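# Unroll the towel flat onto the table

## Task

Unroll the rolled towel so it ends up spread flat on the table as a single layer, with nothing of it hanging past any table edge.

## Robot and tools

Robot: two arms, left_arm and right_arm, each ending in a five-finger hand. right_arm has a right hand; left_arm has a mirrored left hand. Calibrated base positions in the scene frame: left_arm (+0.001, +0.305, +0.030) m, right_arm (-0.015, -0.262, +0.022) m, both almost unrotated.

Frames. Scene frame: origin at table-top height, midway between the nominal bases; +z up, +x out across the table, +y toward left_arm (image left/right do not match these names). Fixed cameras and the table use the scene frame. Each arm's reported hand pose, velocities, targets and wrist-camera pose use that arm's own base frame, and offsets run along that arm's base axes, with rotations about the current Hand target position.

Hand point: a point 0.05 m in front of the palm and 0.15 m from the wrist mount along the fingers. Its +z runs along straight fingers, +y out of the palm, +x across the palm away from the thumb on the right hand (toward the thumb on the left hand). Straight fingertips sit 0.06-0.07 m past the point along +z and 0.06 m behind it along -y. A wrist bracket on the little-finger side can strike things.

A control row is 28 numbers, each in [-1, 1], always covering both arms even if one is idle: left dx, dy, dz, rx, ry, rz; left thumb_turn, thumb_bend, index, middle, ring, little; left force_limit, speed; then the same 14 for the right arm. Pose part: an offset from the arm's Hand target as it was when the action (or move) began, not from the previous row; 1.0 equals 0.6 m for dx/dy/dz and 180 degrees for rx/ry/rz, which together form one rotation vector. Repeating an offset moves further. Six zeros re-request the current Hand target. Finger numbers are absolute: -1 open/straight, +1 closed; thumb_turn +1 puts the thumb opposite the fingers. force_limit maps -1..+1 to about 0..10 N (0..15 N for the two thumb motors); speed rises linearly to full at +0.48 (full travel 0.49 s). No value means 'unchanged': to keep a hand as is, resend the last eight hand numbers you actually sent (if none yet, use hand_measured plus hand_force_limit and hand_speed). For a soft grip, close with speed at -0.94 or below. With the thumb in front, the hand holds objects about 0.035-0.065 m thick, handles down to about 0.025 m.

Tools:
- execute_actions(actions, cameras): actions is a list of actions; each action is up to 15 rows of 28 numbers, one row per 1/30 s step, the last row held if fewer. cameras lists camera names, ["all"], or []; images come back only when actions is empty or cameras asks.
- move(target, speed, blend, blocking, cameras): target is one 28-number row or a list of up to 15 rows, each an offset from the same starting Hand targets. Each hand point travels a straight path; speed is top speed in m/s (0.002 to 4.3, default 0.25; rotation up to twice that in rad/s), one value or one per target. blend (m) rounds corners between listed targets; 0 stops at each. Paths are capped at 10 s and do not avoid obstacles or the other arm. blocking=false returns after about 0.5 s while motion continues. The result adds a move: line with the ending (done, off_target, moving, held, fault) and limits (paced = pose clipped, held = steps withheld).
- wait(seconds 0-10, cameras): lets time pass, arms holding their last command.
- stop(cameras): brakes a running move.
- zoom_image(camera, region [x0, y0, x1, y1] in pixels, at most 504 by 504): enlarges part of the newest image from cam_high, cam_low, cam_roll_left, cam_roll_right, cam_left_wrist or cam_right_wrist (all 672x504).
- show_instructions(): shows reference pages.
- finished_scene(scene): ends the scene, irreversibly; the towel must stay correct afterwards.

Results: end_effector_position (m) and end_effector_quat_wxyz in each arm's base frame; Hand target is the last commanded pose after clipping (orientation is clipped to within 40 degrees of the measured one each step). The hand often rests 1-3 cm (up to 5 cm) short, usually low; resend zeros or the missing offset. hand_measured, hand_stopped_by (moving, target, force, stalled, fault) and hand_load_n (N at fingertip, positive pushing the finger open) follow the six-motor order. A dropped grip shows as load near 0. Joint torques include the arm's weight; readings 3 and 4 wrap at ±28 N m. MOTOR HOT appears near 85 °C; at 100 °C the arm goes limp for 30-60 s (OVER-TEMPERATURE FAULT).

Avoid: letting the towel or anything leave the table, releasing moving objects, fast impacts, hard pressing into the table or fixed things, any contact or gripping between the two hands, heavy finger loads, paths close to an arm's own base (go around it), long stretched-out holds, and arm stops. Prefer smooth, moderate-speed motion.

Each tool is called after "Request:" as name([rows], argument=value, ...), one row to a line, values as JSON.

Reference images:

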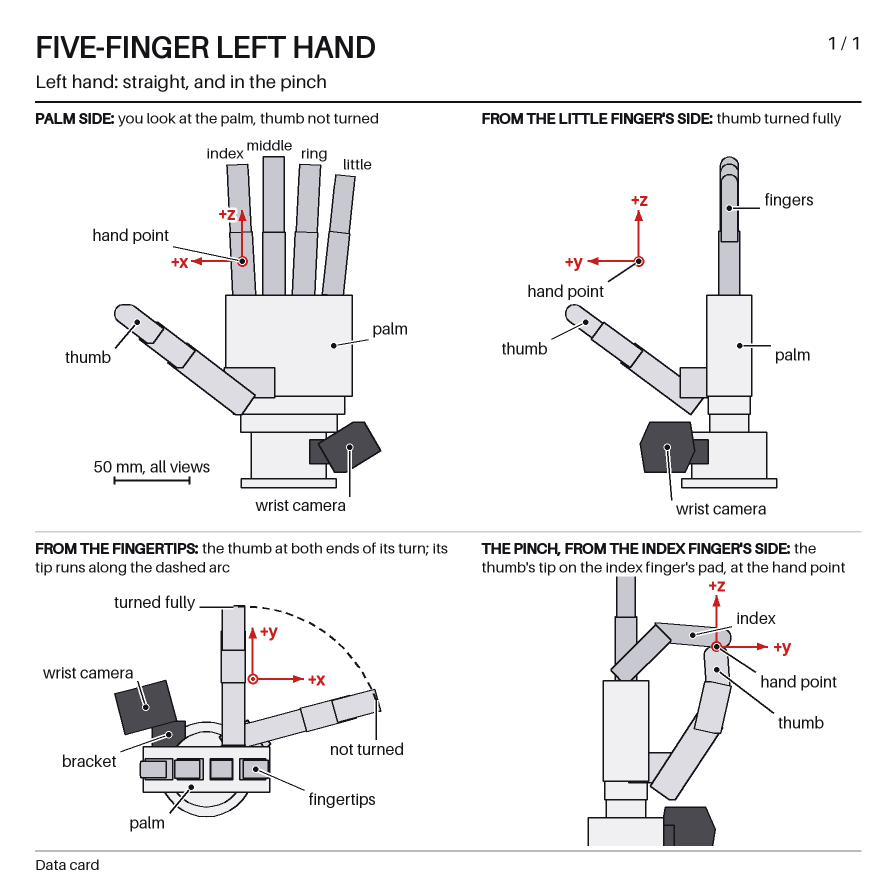

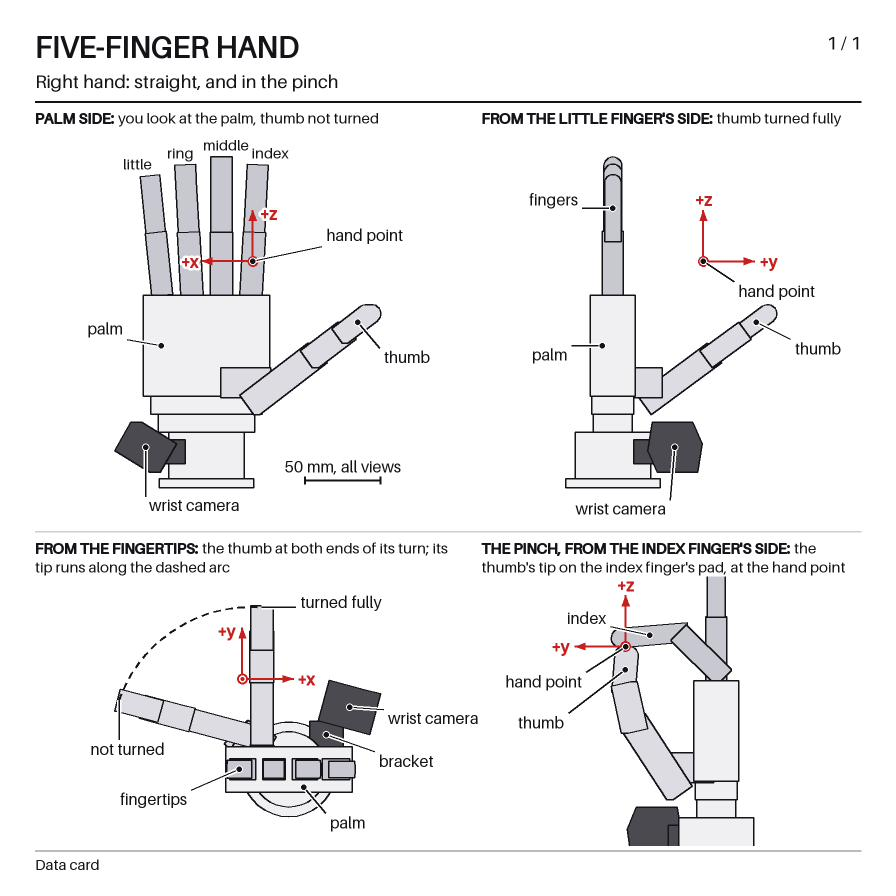

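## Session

Request:
execute_actions(actions=[])

Request:
zoom_image(camera="cam_high", region=[180, 80, 480, 300])

Scene clock: 0.00 s.
left_arm: end_effector_position=(+0.8089, -0.0621, +0.1398) hand_measured=(-1.000, -1.000, -1.000, -1.000, -1.000, -1.000) hand_load_n=(+0.0, +0.0, +0.0, +0.0, +0.0, +0.0) hand_stopped_by=(target, target, target, target, target, target) hand_force_limit=0.00 hand_speed=-0.80 end_effector_quat_wxyz=(+0.339, -0.496, +0.718, -0.350) | right_arm: end_effector_position=(+0.4872, -0.4180, +0.2897) hand_measured=(-1.000, -1.000, -1.000, -1.000, -1.000, -1.000) hand_load_n=(+0.0, +0.0, +0.0, +0.0, +0.0, +0.0) hand_stopped_by=(target, target, target, target, target, target) hand_force_limit=0.00 hand_speed=-0.80 end_effector_quat_wxyz=(+0.280, +0.695, -0.206, +0.630)
Joint positions: left_arm=[-0.023 2.038 1.768 -0.288 0.147 0.256] | right_arm=[-0.568 1.459 0.943 0.466 0.138 -1.694]
Joint velocities: within noise
Joint torques (N m): no reading
Heat: left arm: hottest elbow 32 °C; right arm: hottest shoulder 30 °C.
Hand target: left_arm +0.8156, -0.0622, +0.1427; +0.344, -0.495, +0.716, -0.353 | right_arm +0.4919, -0.4209, +0.2955; +0.281, +0.691, -0.205, +0.634
camera_calibration:
cam_left_wrist: T_world_to_cam=[[0.362803, -0.557117, 0.74699, -0.428815], [-0.78299, -0.616895, -0.0798019, 0.602728], [0.505273, -0.555933, -0.660028, -0.236429], [0, 0, 0, 1]] pos_world=[0.746966, 0.00148066, 0.212369]
cam_right_wrist: T_world_to_cam=[[-0.608882, -0.690685, 0.390149, -0.108288], [-0.616067, 0.101893, -0.781076, 0.569176], [0.499724, -0.715941, -0.487549, -0.285445], [0, 0, 0, 1]] pos_world=[0.427359, -0.33715, 0.347649]

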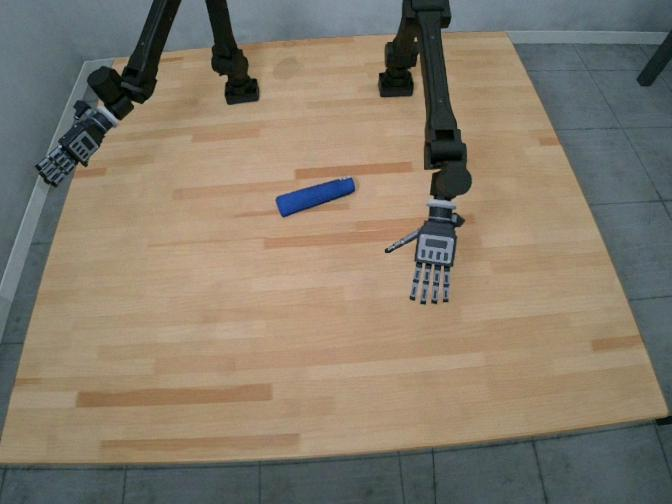

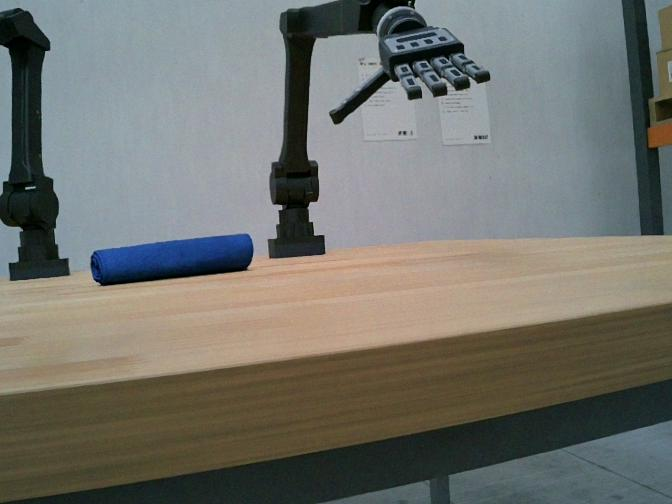

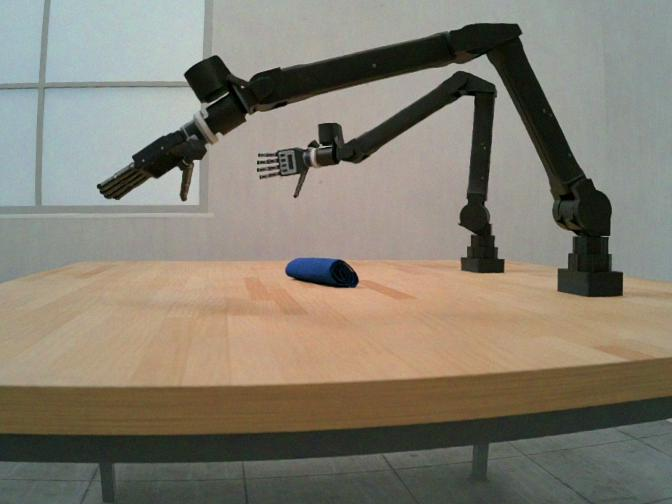

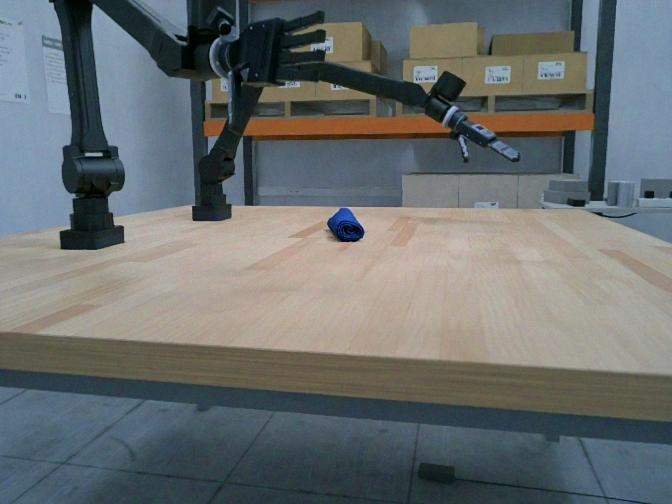

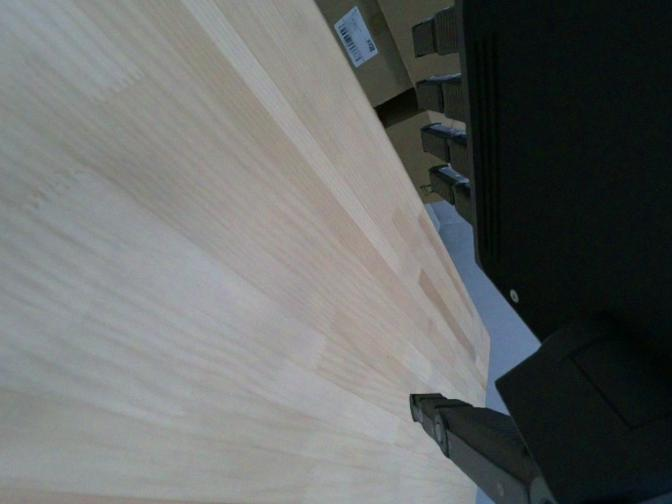

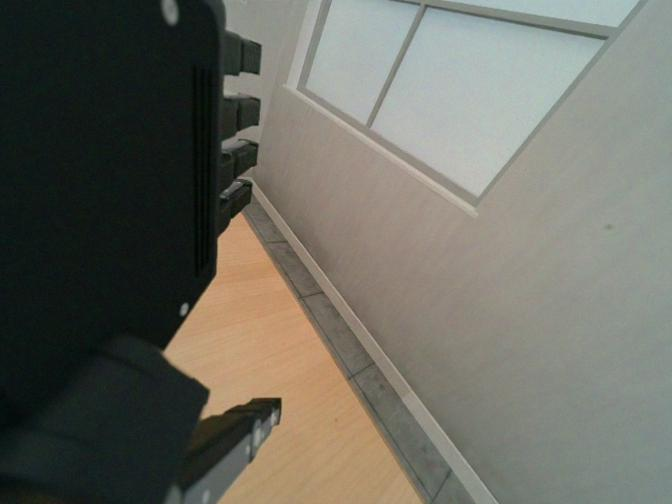

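Scaled by 1.680.

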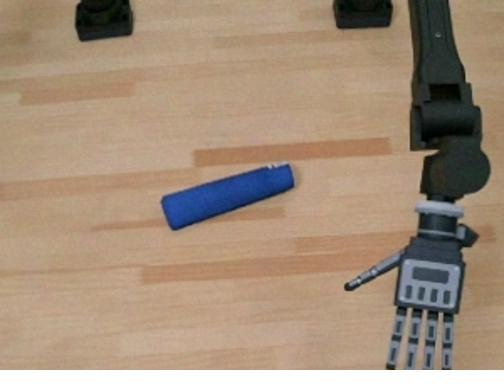

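Request:
zoom_image(camera="cam_high", region=[260, 160, 370, 230])

Request:
zoom_image(camera="cam_roll_left", region=[275, 245, 375, 295])

Request:
zoom_image(camera="cam_roll_right", region=[320, 200, 375, 250])

Request:
zoom_image(camera="cam_low", region=[80, 220, 270, 300])

Scaled by 4.582.

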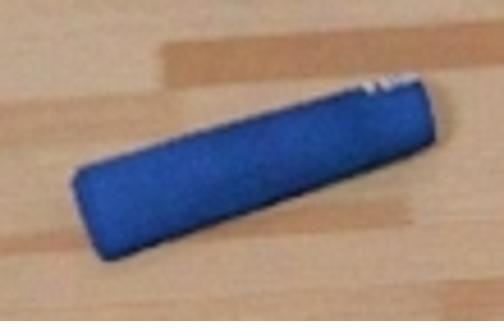

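Scaled by 5.040.

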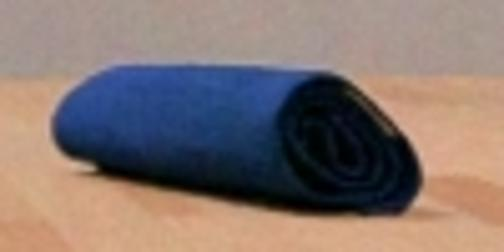

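Scaled by 9.164.

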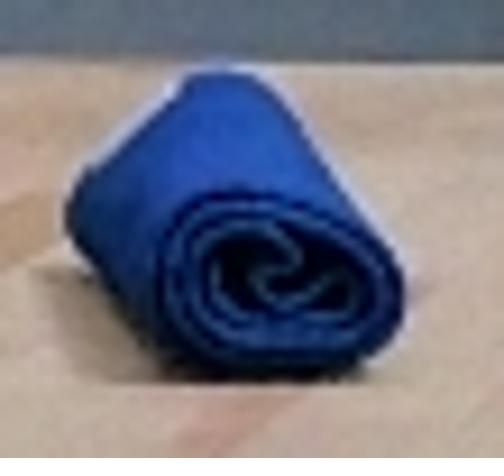

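Scaled by 2.653.

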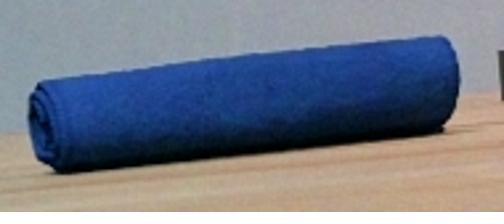

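Request:
move(target=[0,0,0,0,0,0,-1,-1,-1,-1,-1,-1,0,-0.8,0.0583,0.9,-0.06,0.5316,-0.003,0.0817,1,-1,-0.7,-0.7,-0.7,-0.7,0,-0.2], speed=0.3, cameras=["all"])

Scene clock: 4.87 s.
left_arm: end_effector_position=(+0.8089, -0.0621, +0.1398) hand_measured=(-1.000, -1.000, -1.000, -1.000, -1.000, -1.000) hand_load_n=(-0.5, +0.0, +0.0, +0.0, +0.0, +0.0) hand_stopped_by=(target, target, target, target, target, target) hand_force_limit=0.00 hand_speed=-0.80 end_effector_quat_wxyz=(+0.339, -0.496, +0.718, -0.350) | right_arm: end_effector_position=(+0.5135, +0.1116, +0.2533) hand_measured=(+1.000, -1.000, -0.700, -0.700, -0.700, -0.700) hand_load_n=(+0.0, +0.0, +0.0, +0.0, +0.0, +0.0) hand_stopped_by=(target, target, target, target, target, target) hand_force_limit=0.00 hand_speed=-0.20 end_effector_quat_wxyz=(-0.388, +0.692, -0.530, +0.301)
Joint positions: left_arm=[-0.023 2.038 1.768 -0.288 0.147 0.256] | right_arm=[0.123 1.216 1.045 -0.377 -0.114 -0.076]
Joint torques (N m): left_arm=[-0.15 -18.14 9.61 2.28 0.17 -0.06] | right_arm=[1.32 -8.47 13.01 3.38 -0.05 0.18]
Heat: left arm: hottest elbow 33 °C; right arm: hottest shoulder 30 °C.
Hand target: left_arm +0.8156, -0.0622, +0.1427; +0.344, -0.495, +0.716, -0.353 | right_arm +0.5269, +0.1189, +0.2596; -0.397, +0.687, -0.528, +0.304
Off the commanded pose: left_arm 0.007 m, 1 deg | right_arm 0.016 m, 1 deg.
move: off_target (right_arm)
camera_calibration:
cam_left_wrist: T_world_to_cam=[[0.362803, -0.557117, 0.74699, -0.428815], [-0.78299, -0.616895, -0.0798019, 0.602728], [0.505273, -0.555933, -0.660028, -0.236429], [0, 0, 0, 1]] pos_world=[0.746966, 0.00148066, 0.212369]
cam_right_wrist: T_world_to_cam=[[-0.440552, -0.397648, -0.804854, 0.47115], [-0.73362, 0.676202, 0.0674754, 0.284253], [0.517412, 0.620184, -0.589624, -0.0695377], [0, 0, 0, 1]] pos_world=[0.45208, 0.0382657, 0.319026]

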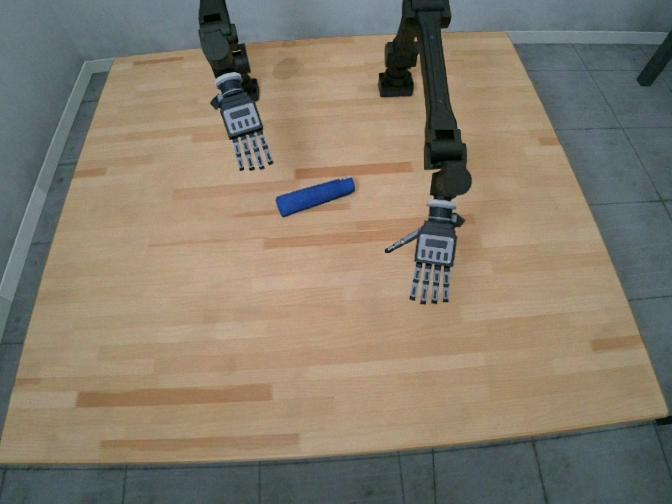

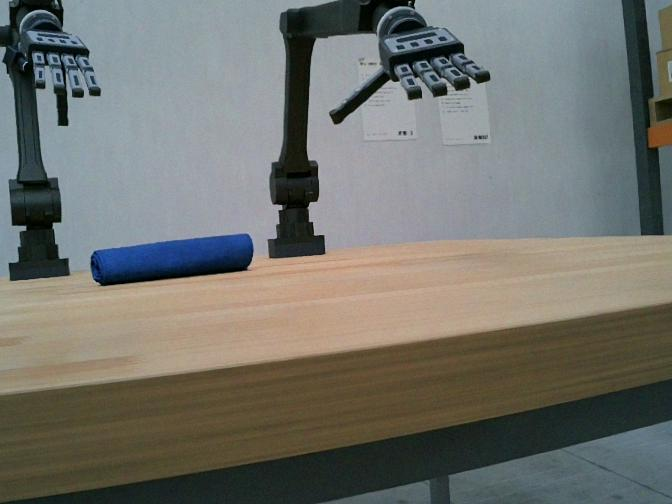

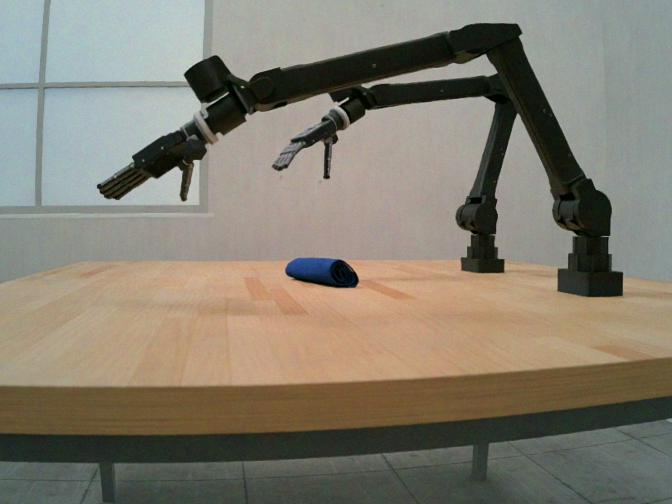

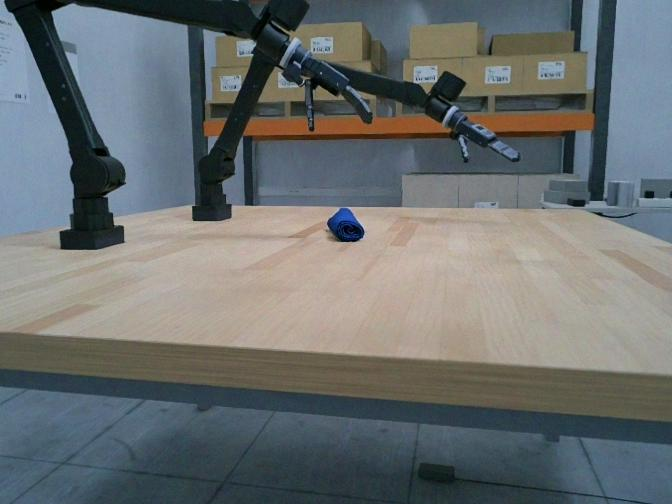

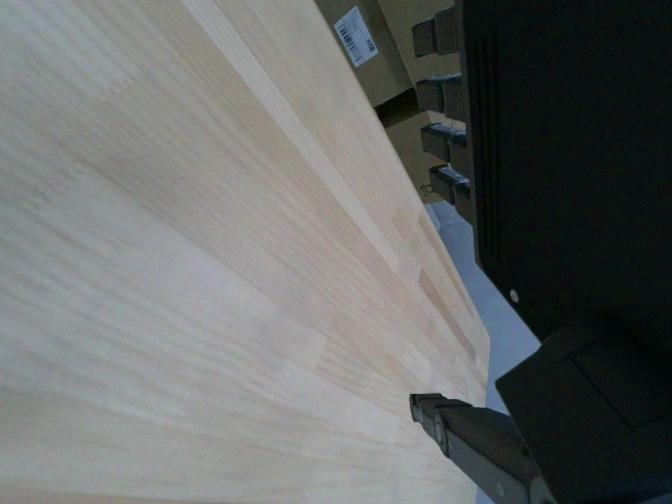

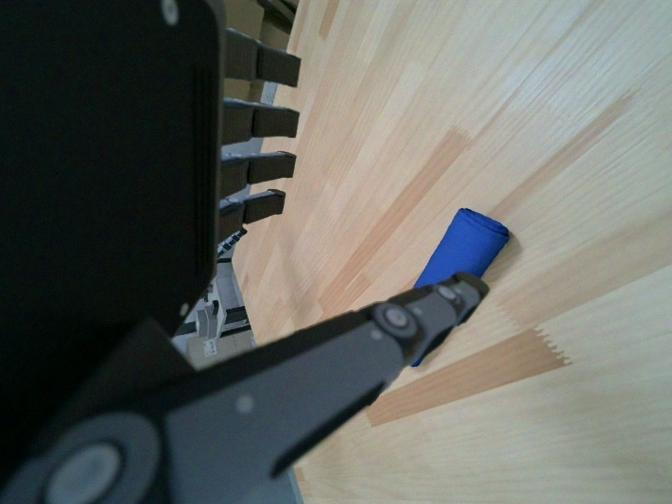

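Request:
move(target=[0,0,0,0,0,0,-1,-1,-1,-1,-1,-1,0,-0.8,-0.02,0.16,-0.13,0,0,0,-1,-1,-0.7,-0.7,-0.7,-0.7,0,0.2], speed=0.2, cameras=["cam_right_wrist","cam_high","cam_roll_right"])

Request:
zoom_image(camera="cam_right_wrist", region=[250, 0, 672, 420])

Scene clock: 6.47 s.
left_arm: end_effector_position=(+0.8089, -0.0621, +0.1398) hand_measured=(-1.000, -1.000, -1.000, -1.000, -1.000, -1.000) hand_load_n=(+0.0, +0.0, +0.0, +0.0, +0.0, +0.0) hand_stopped_by=(target, target, target, target, target, target) hand_force_limit=0.00 hand_speed=-0.80 end_effector_quat_wxyz=(+0.339, -0.496, +0.718, -0.350) | right_arm: end_effector_position=(+0.5134, +0.2094, +0.1946) hand_measured=(-1.000, -1.000, -0.700, -0.700, -0.700, -0.700) hand_load_n=(+0.0, +0.0, +0.0, +0.0, +0.0, +0.0) hand_stopped_by=(target, target, target, target, target, target) hand_force_limit=0.00 hand_speed=0.20 end_effector_quat_wxyz=(-0.398, +0.686, -0.524, +0.310)
Joint positions: left_arm=[-0.023 2.038 1.768 -0.288 0.147 0.256] | right_arm=[0.36 1.312 0.951 -0.153 0.089 0.041]
Joint torques (N m): left_arm=[-0.09 -18.14 9.63 2.25 0.16 -0.06] | right_arm=[1.26 -9.7 9.52 3.47 0.03 0.18]
Heat: left arm: hottest elbow 33 °C; right arm: hottest shoulder 31 °C.
Hand target: left_arm +0.8156, -0.0622, +0.1427; +0.344, -0.495, +0.716, -0.353 | right_arm +0.5148, +0.2150, +0.1815; -0.397, +0.687, -0.528, +0.304
Off the commanded pose: left_arm 0.007 m, 1 deg | right_arm 0.014 m, 1 deg.
move: off_target (right_arm)
camera_calibration:
cam_right_wrist: T_world_to_cam=[[-0.414452, -0.393125, -0.820782, 0.45154], [-0.736589, 0.674575, 0.0488419, 0.22752], [0.534478, 0.624821, -0.56915, -0.178524], [0, 0, 0, 1]] pos_world=[0.450147, 0.135578, 0.257896]
Images, in order (width x height): cam_high 672x504, cam_roll_right 672x504, cam_right_wrist 672x504.

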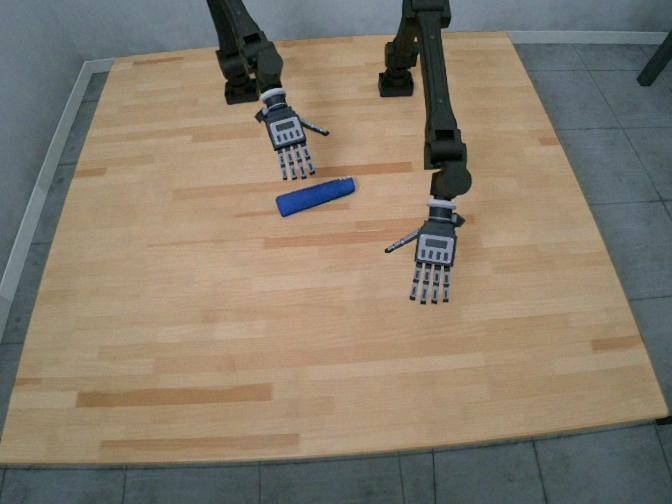

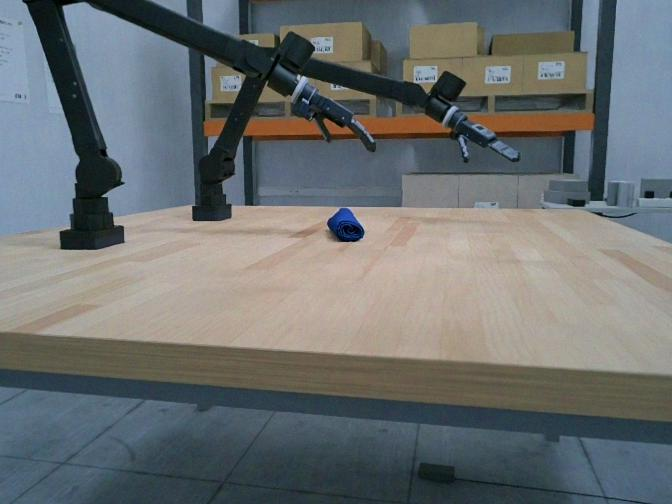

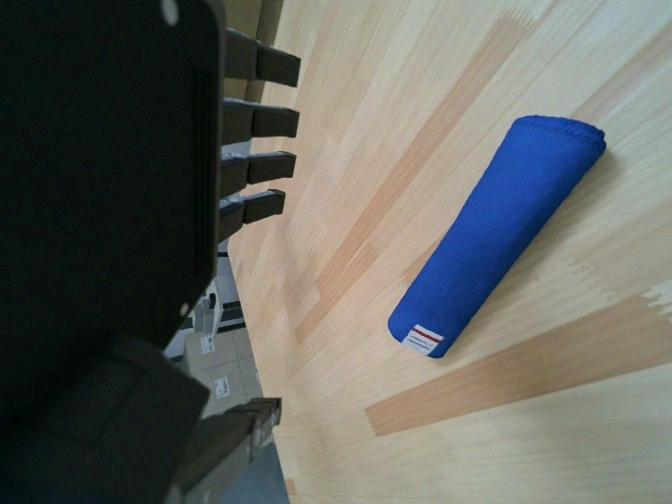

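Scaled by 1.194.

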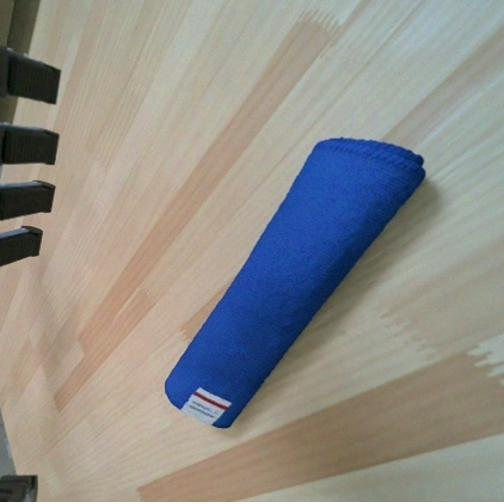

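Request:
zoom_image(camera="cam_right_wrist", region=[490, 90, 630, 200])

Request:
zoom_image(camera="cam_right_wrist", region=[370, 270, 480, 380])

Request:
zoom_image(camera="cam_roll_left", region=[320, 255, 370, 295])

Scaled by 3.600.

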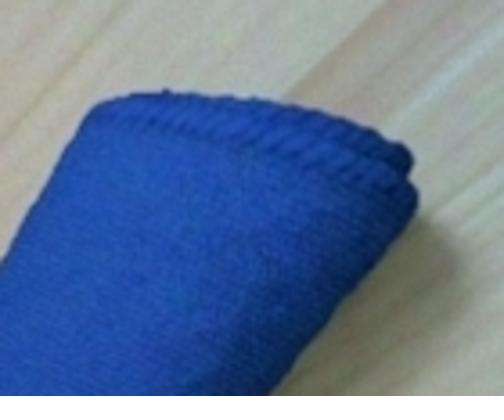

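Scaled by 4.582.

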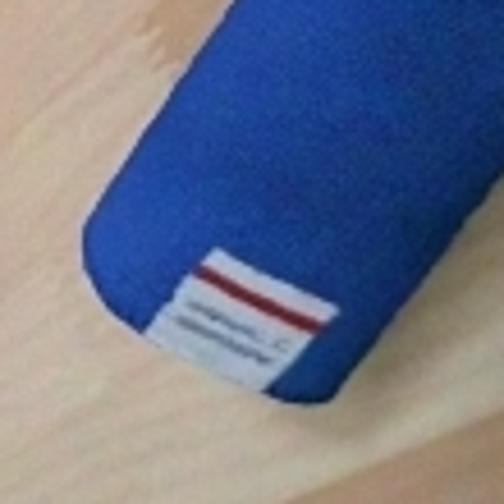

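This scene's latest camera images include none from cam_roll_left. They are from: cam_high, cam_roll_right, cam_right_wrist. cam_roll_left's image comes with the result of a call that names it in "cameras".

Request:
move([
  [0,0,0,0,0,0,-1,-1,-1,-1,-1,-1,0,-0.8,-0.0818,0.022,-0.15,0.0216,-0.0805,0,-1,-1,-1,-1,-1,-1,0,0.2],
  [0,0,0,0,0,0,-1,-1,-1,-1,-1,-1,0,-0.8,-0.0818,0.022,-0.29,0.0216,-0.0805,0,-1,-1,-1,-1,-1,-1,0,0.2],
], speed=[0.2,0.1], cameras=["all"])

Request:
zoom_image(camera="cam_high", region=[240, 120, 400, 240])

Request:
zoom_image(camera="cam_roll_right", region=[280, 150, 400, 250])

Request:
zoom_image(camera="cam_roll_left", region=[260, 210, 400, 300])

Scene clock: 12.50 s.
left_arm: end_effector_position=(+0.8089, -0.0621, +0.1398) hand_measured=(-1.000, -1.000, -1.000, -1.000, -1.000, -1.000) hand_load_n=(+0.0, +0.0, +0.0, +0.0, +0.0, +0.0) hand_stopped_by=(target, target, target, target, target, target) hand_force_limit=0.00 hand_speed=-0.80 end_effector_quat_wxyz=(+0.339, -0.496, +0.718, -0.350) | right_arm: end_effector_position=(+0.4718, +0.2239, +0.0188) hand_measured=(-1.000, -1.000, -1.000, -1.000, -1.000, -1.000) hand_load_n=(-0.5, +0.0, +0.0, +0.0, +0.0, -0.5) hand_stopped_by=(target, target, target, target, target, target) hand_force_limit=0.00 hand_speed=0.20 end_effector_quat_wxyz=(-0.485, +0.625, -0.483, +0.376)
Joint positions: left_arm=[-0.023 2.038 1.768 -0.288 0.147 0.256] | right_arm=[0.452 1.687 0.495 0.938 0.194 0.048]
Joint torques (N m): left_arm=[-0.21 -18.02 9.62 2.26 0.16 -0.06] | right_arm=[1.55 -9.7 4.64 3.66 0.04 0.14]
Heat: left arm: hottest elbow 34 °C; right arm: hottest shoulder 31 °C.
Hand target: left_arm +0.8156, -0.0622, +0.1427; +0.344, -0.495, +0.716, -0.353 | right_arm +0.4659, +0.2282, +0.0076; -0.483, +0.629, -0.483, +0.370
Off the commanded pose: left_arm 0.007 m, 1 deg | right_arm 0.013 m, 1 deg.
move: off_target (right_arm)
camera_calibration:
cam_left_wrist: T_world_to_cam=[[0.362803, -0.557117, 0.74699, -0.428815], [-0.78299, -0.616895, -0.0798019, 0.602728], [0.505273, -0.555933, -0.660028, -0.236429], [0, 0, 0, 1]] pos_world=[0.746966, 0.00148066, 0.212369]
cam_right_wrist: T_world_to_cam=[[-0.195372, -0.327444, -0.924451, 0.17951], [-0.726595, 0.681432, -0.0878091, 0.192042], [0.658703, 0.654546, -0.371052, -0.334327], [0, 0, 0, 1]] pos_world=[0.39483, 0.146749, 0.0587584]

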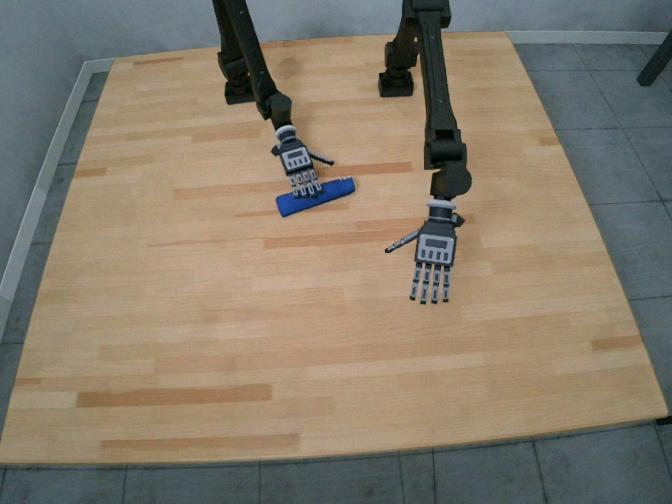

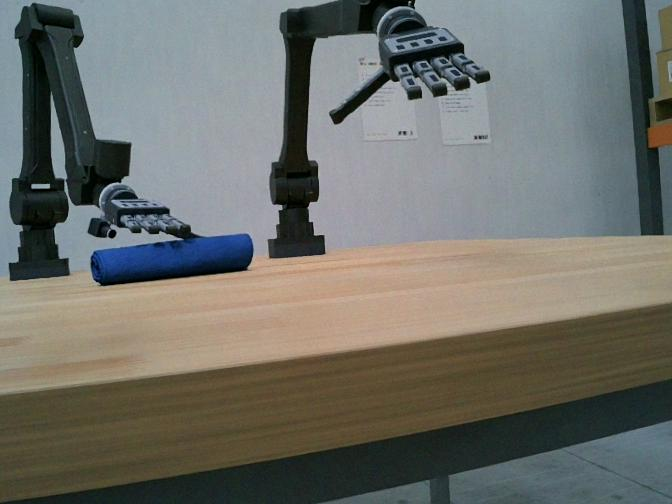

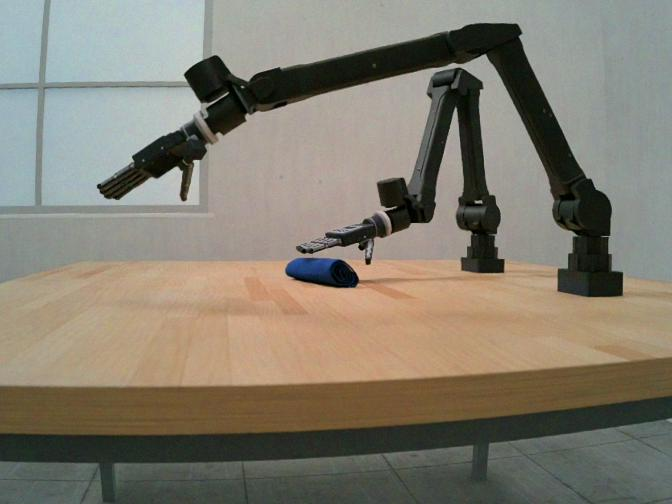

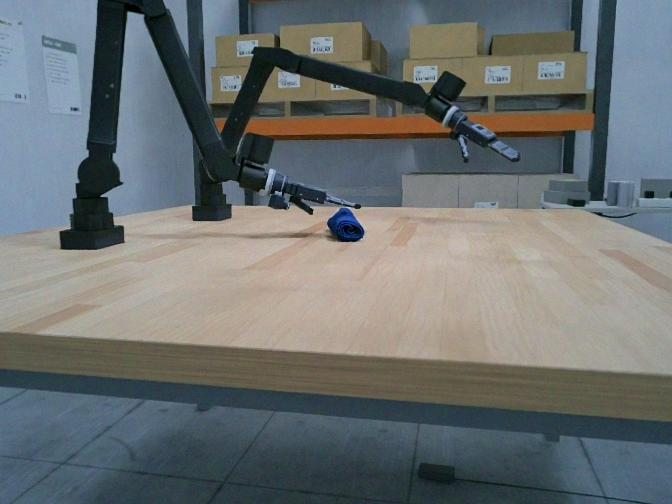

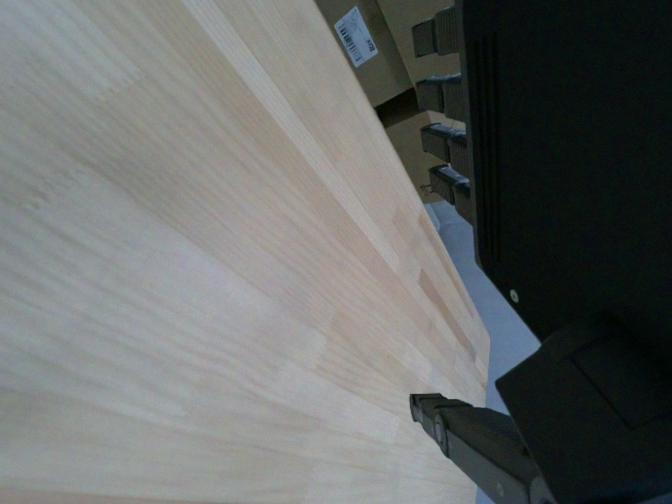

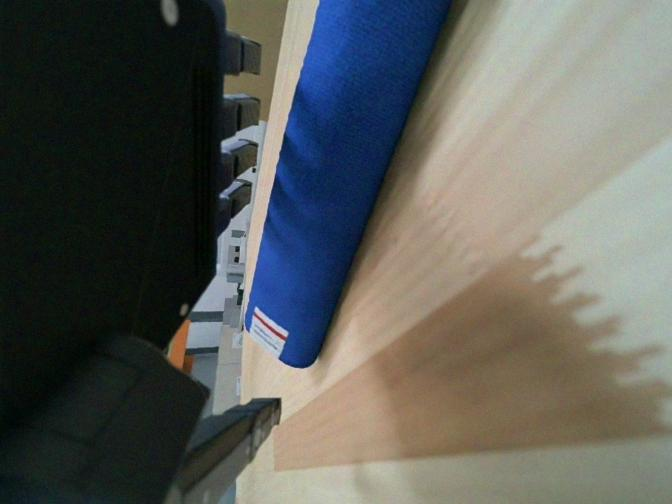

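Scaled by 3.150.

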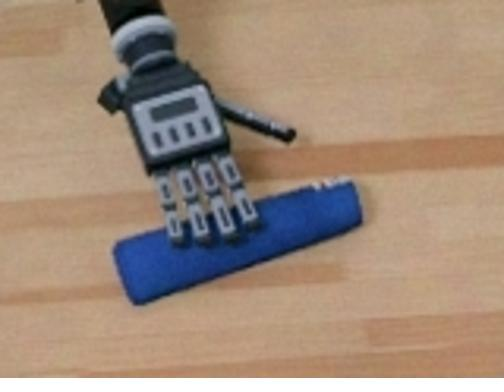

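Scaled by 4.200.

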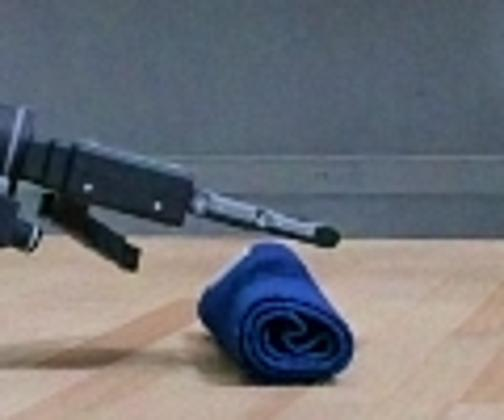

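Scaled by 3.600.

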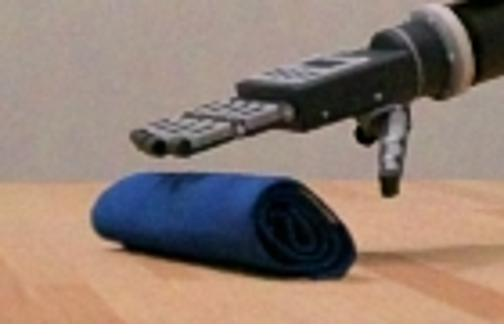

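Request:
move([
  [0,0,0,0,0,0,-1,-1,-1,-1,-1,-1,0,-0.8,0,0,-0.035,0,0,0,-1,-1,-1,-1,-1,-1,0,0.2],
  [0,0,0,0,0,0,-1,-1,-1,-1,-1,-1,0,-0.8,0.145,0.039,-0.055,0,0,0,-1,-1,-1,-1,-1,-1,0,0.2],
], speed=[0.1,0.07], cameras=["all"])

Request:
zoom_image(camera="cam_high", region=[240, 120, 400, 240])

Request:
zoom_image(camera="cam_roll_right", region=[280, 150, 420, 260])

Request:
zoom_image(camera="cam_roll_left", region=[240, 210, 400, 310])

Scene clock: 15.50 s.
left_arm: end_effector_position=(+0.8089, -0.0621, +0.1398) hand_measured=(-1.000, -1.000, -1.000, -1.000, -1.000, -1.000) hand_load_n=(+0.0, +0.5, +0.0, +0.0, +0.0, +0.0) hand_stopped_by=(target, target, target, target, target, target) hand_force_limit=0.00 hand_speed=-0.80 end_effector_quat_wxyz=(+0.339, -0.496, +0.718, -0.350) | right_arm: end_effector_position=(+0.5427, +0.2557, -0.0105) hand_measured=(-1.000, -1.000, -1.000, -1.000, -1.000, -1.000) hand_load_n=(+0.5, +0.0, +0.0, +0.0, -0.5, +0.0) hand_stopped_by=(target, target, target, target, target, target) hand_force_limit=0.00 hand_speed=0.20 end_effector_quat_wxyz=(-0.495, +0.624, -0.477, +0.371)
Joint positions: left_arm=[-0.023 2.038 1.768 -0.288 0.147 0.256] | right_arm=[0.436 1.903 0.71 0.953 0.157 0.048]
Joint torques (N m): left_arm=[-0.09 -18.08 9.61 2.25 0.16 -0.06] | right_arm=[-0.56 -12.16 7.77 1.91 -0.11 0.04]
Heat: left arm: hottest elbow 35 °C; right arm: hottest shoulder 31 °C.
Hand target: left_arm +0.8156, -0.0622, +0.1427; +0.344, -0.495, +0.716, -0.353 | right_arm +0.5527, +0.2516, -0.0256; -0.483, +0.629, -0.483, +0.370
Off the commanded pose: left_arm 0.007 m, 1 deg | right_arm 0.018 m, 2 deg.
move: off_target (right_arm)
camera_calibration:
cam_left_wrist: T_world_to_cam=[[0.362803, -0.557117, 0.74699, -0.428815], [-0.78299, -0.616895, -0.0798019, 0.602728], [0.505273, -0.555933, -0.660028, -0.236429], [0, 0, 0, 1]] pos_world=[0.746966, 0.00148066, 0.212369]
cam_right_wrist: T_world_to_cam=[[-0.18111, -0.318079, -0.930605, 0.16657], [-0.739018, 0.668351, -0.0846163, 0.229409], [0.648885, 0.672408, -0.356111, -0.411827], [0, 0, 0, 1]] pos_world=[0.466933, 0.176573, 0.0277665]

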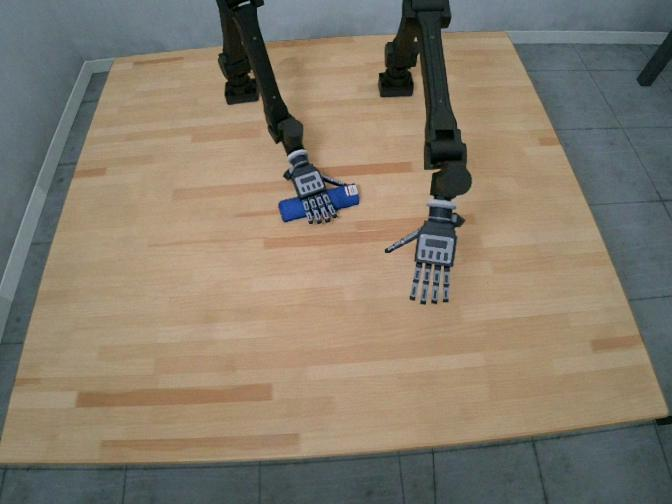

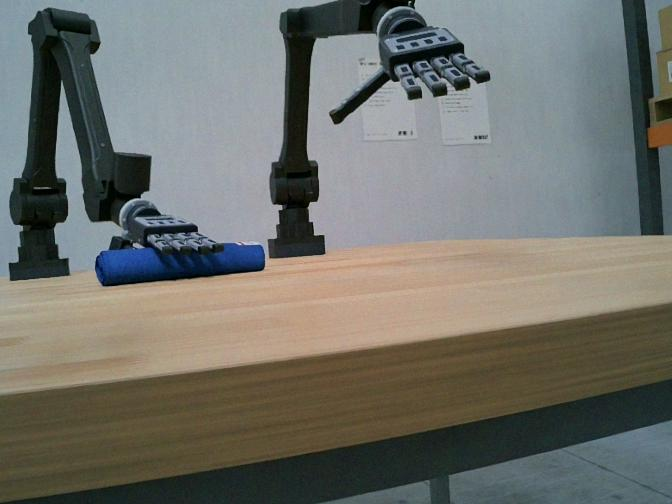

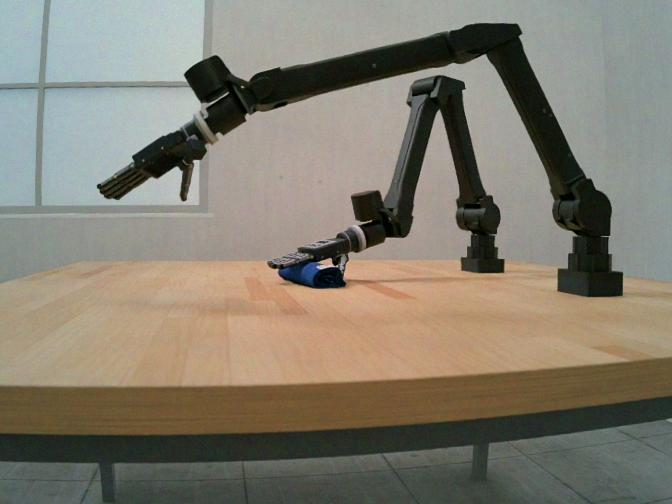

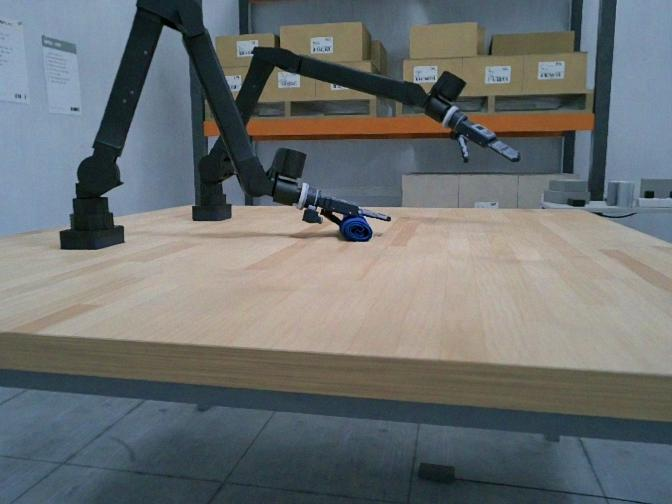

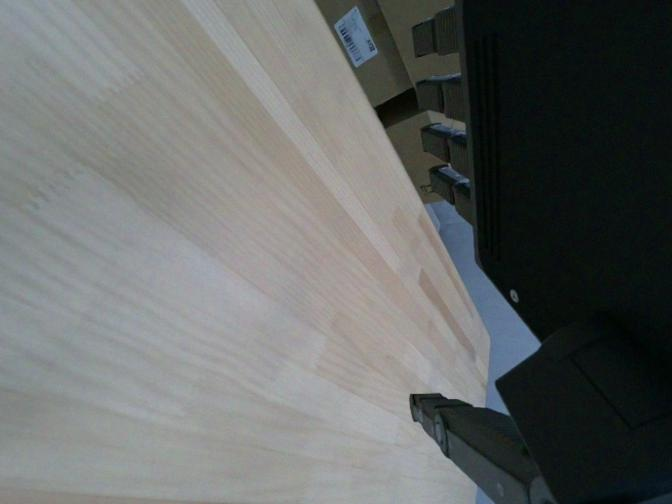

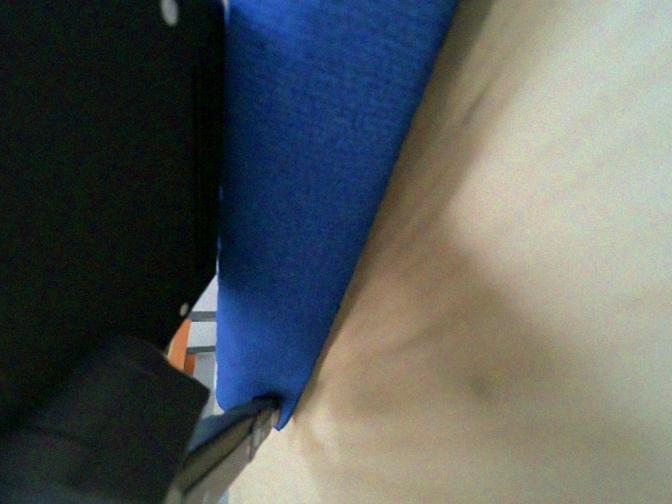

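Scaled by 3.150.

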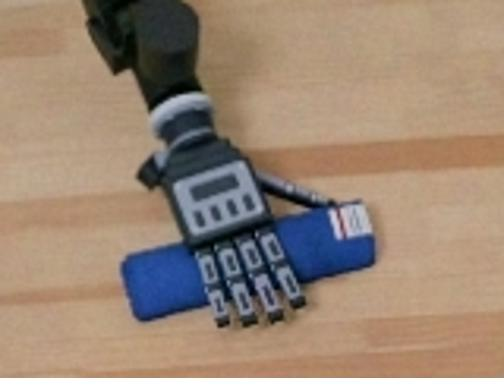

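Scaled by 3.600.

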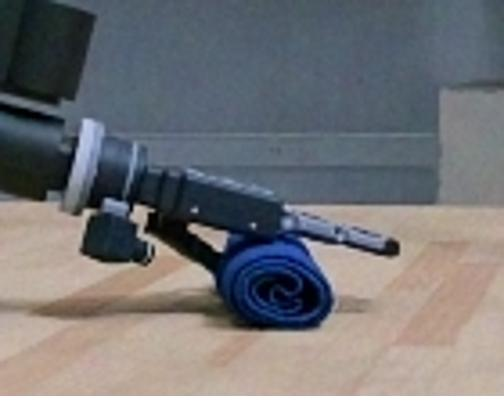

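Scaled by 3.150.

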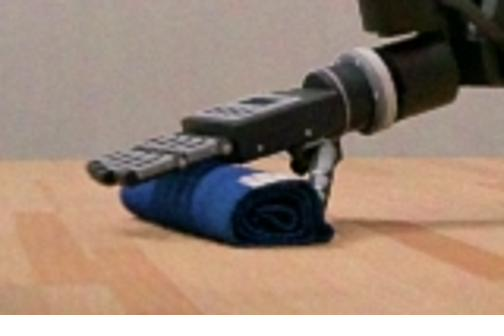

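Request:
zoom_image(camera="cam_roll_left", region=[300, 255, 360, 295])

Request:
zoom_image(camera="cam_right_wrist", region=[200, 300, 380, 460])

Request:
zoom_image(camera="cam_roll_right", region=[330, 205, 385, 250])

Scaled by 8.400.

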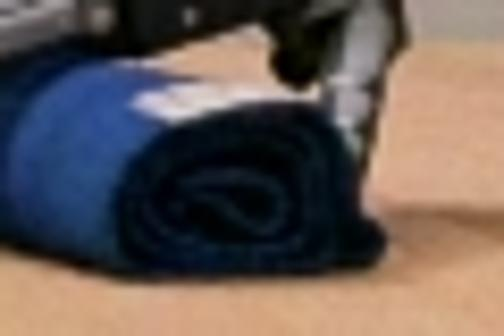

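Scaled by 2.800.

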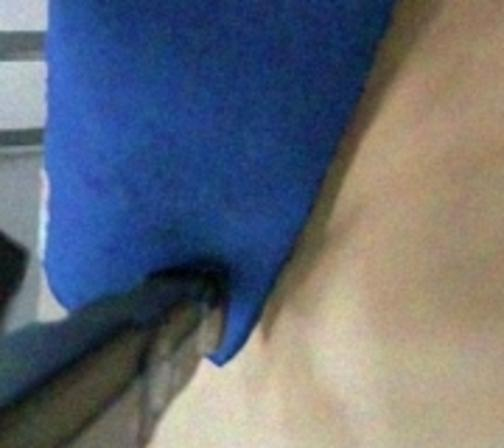

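Scaled by 9.164.

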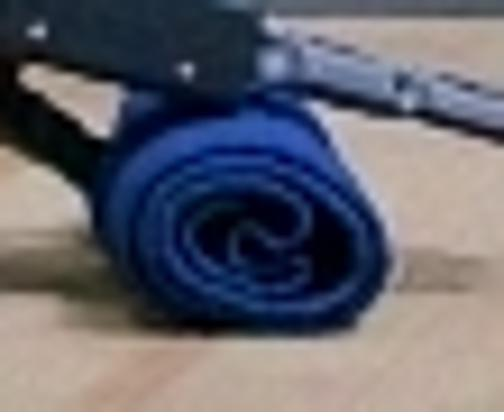

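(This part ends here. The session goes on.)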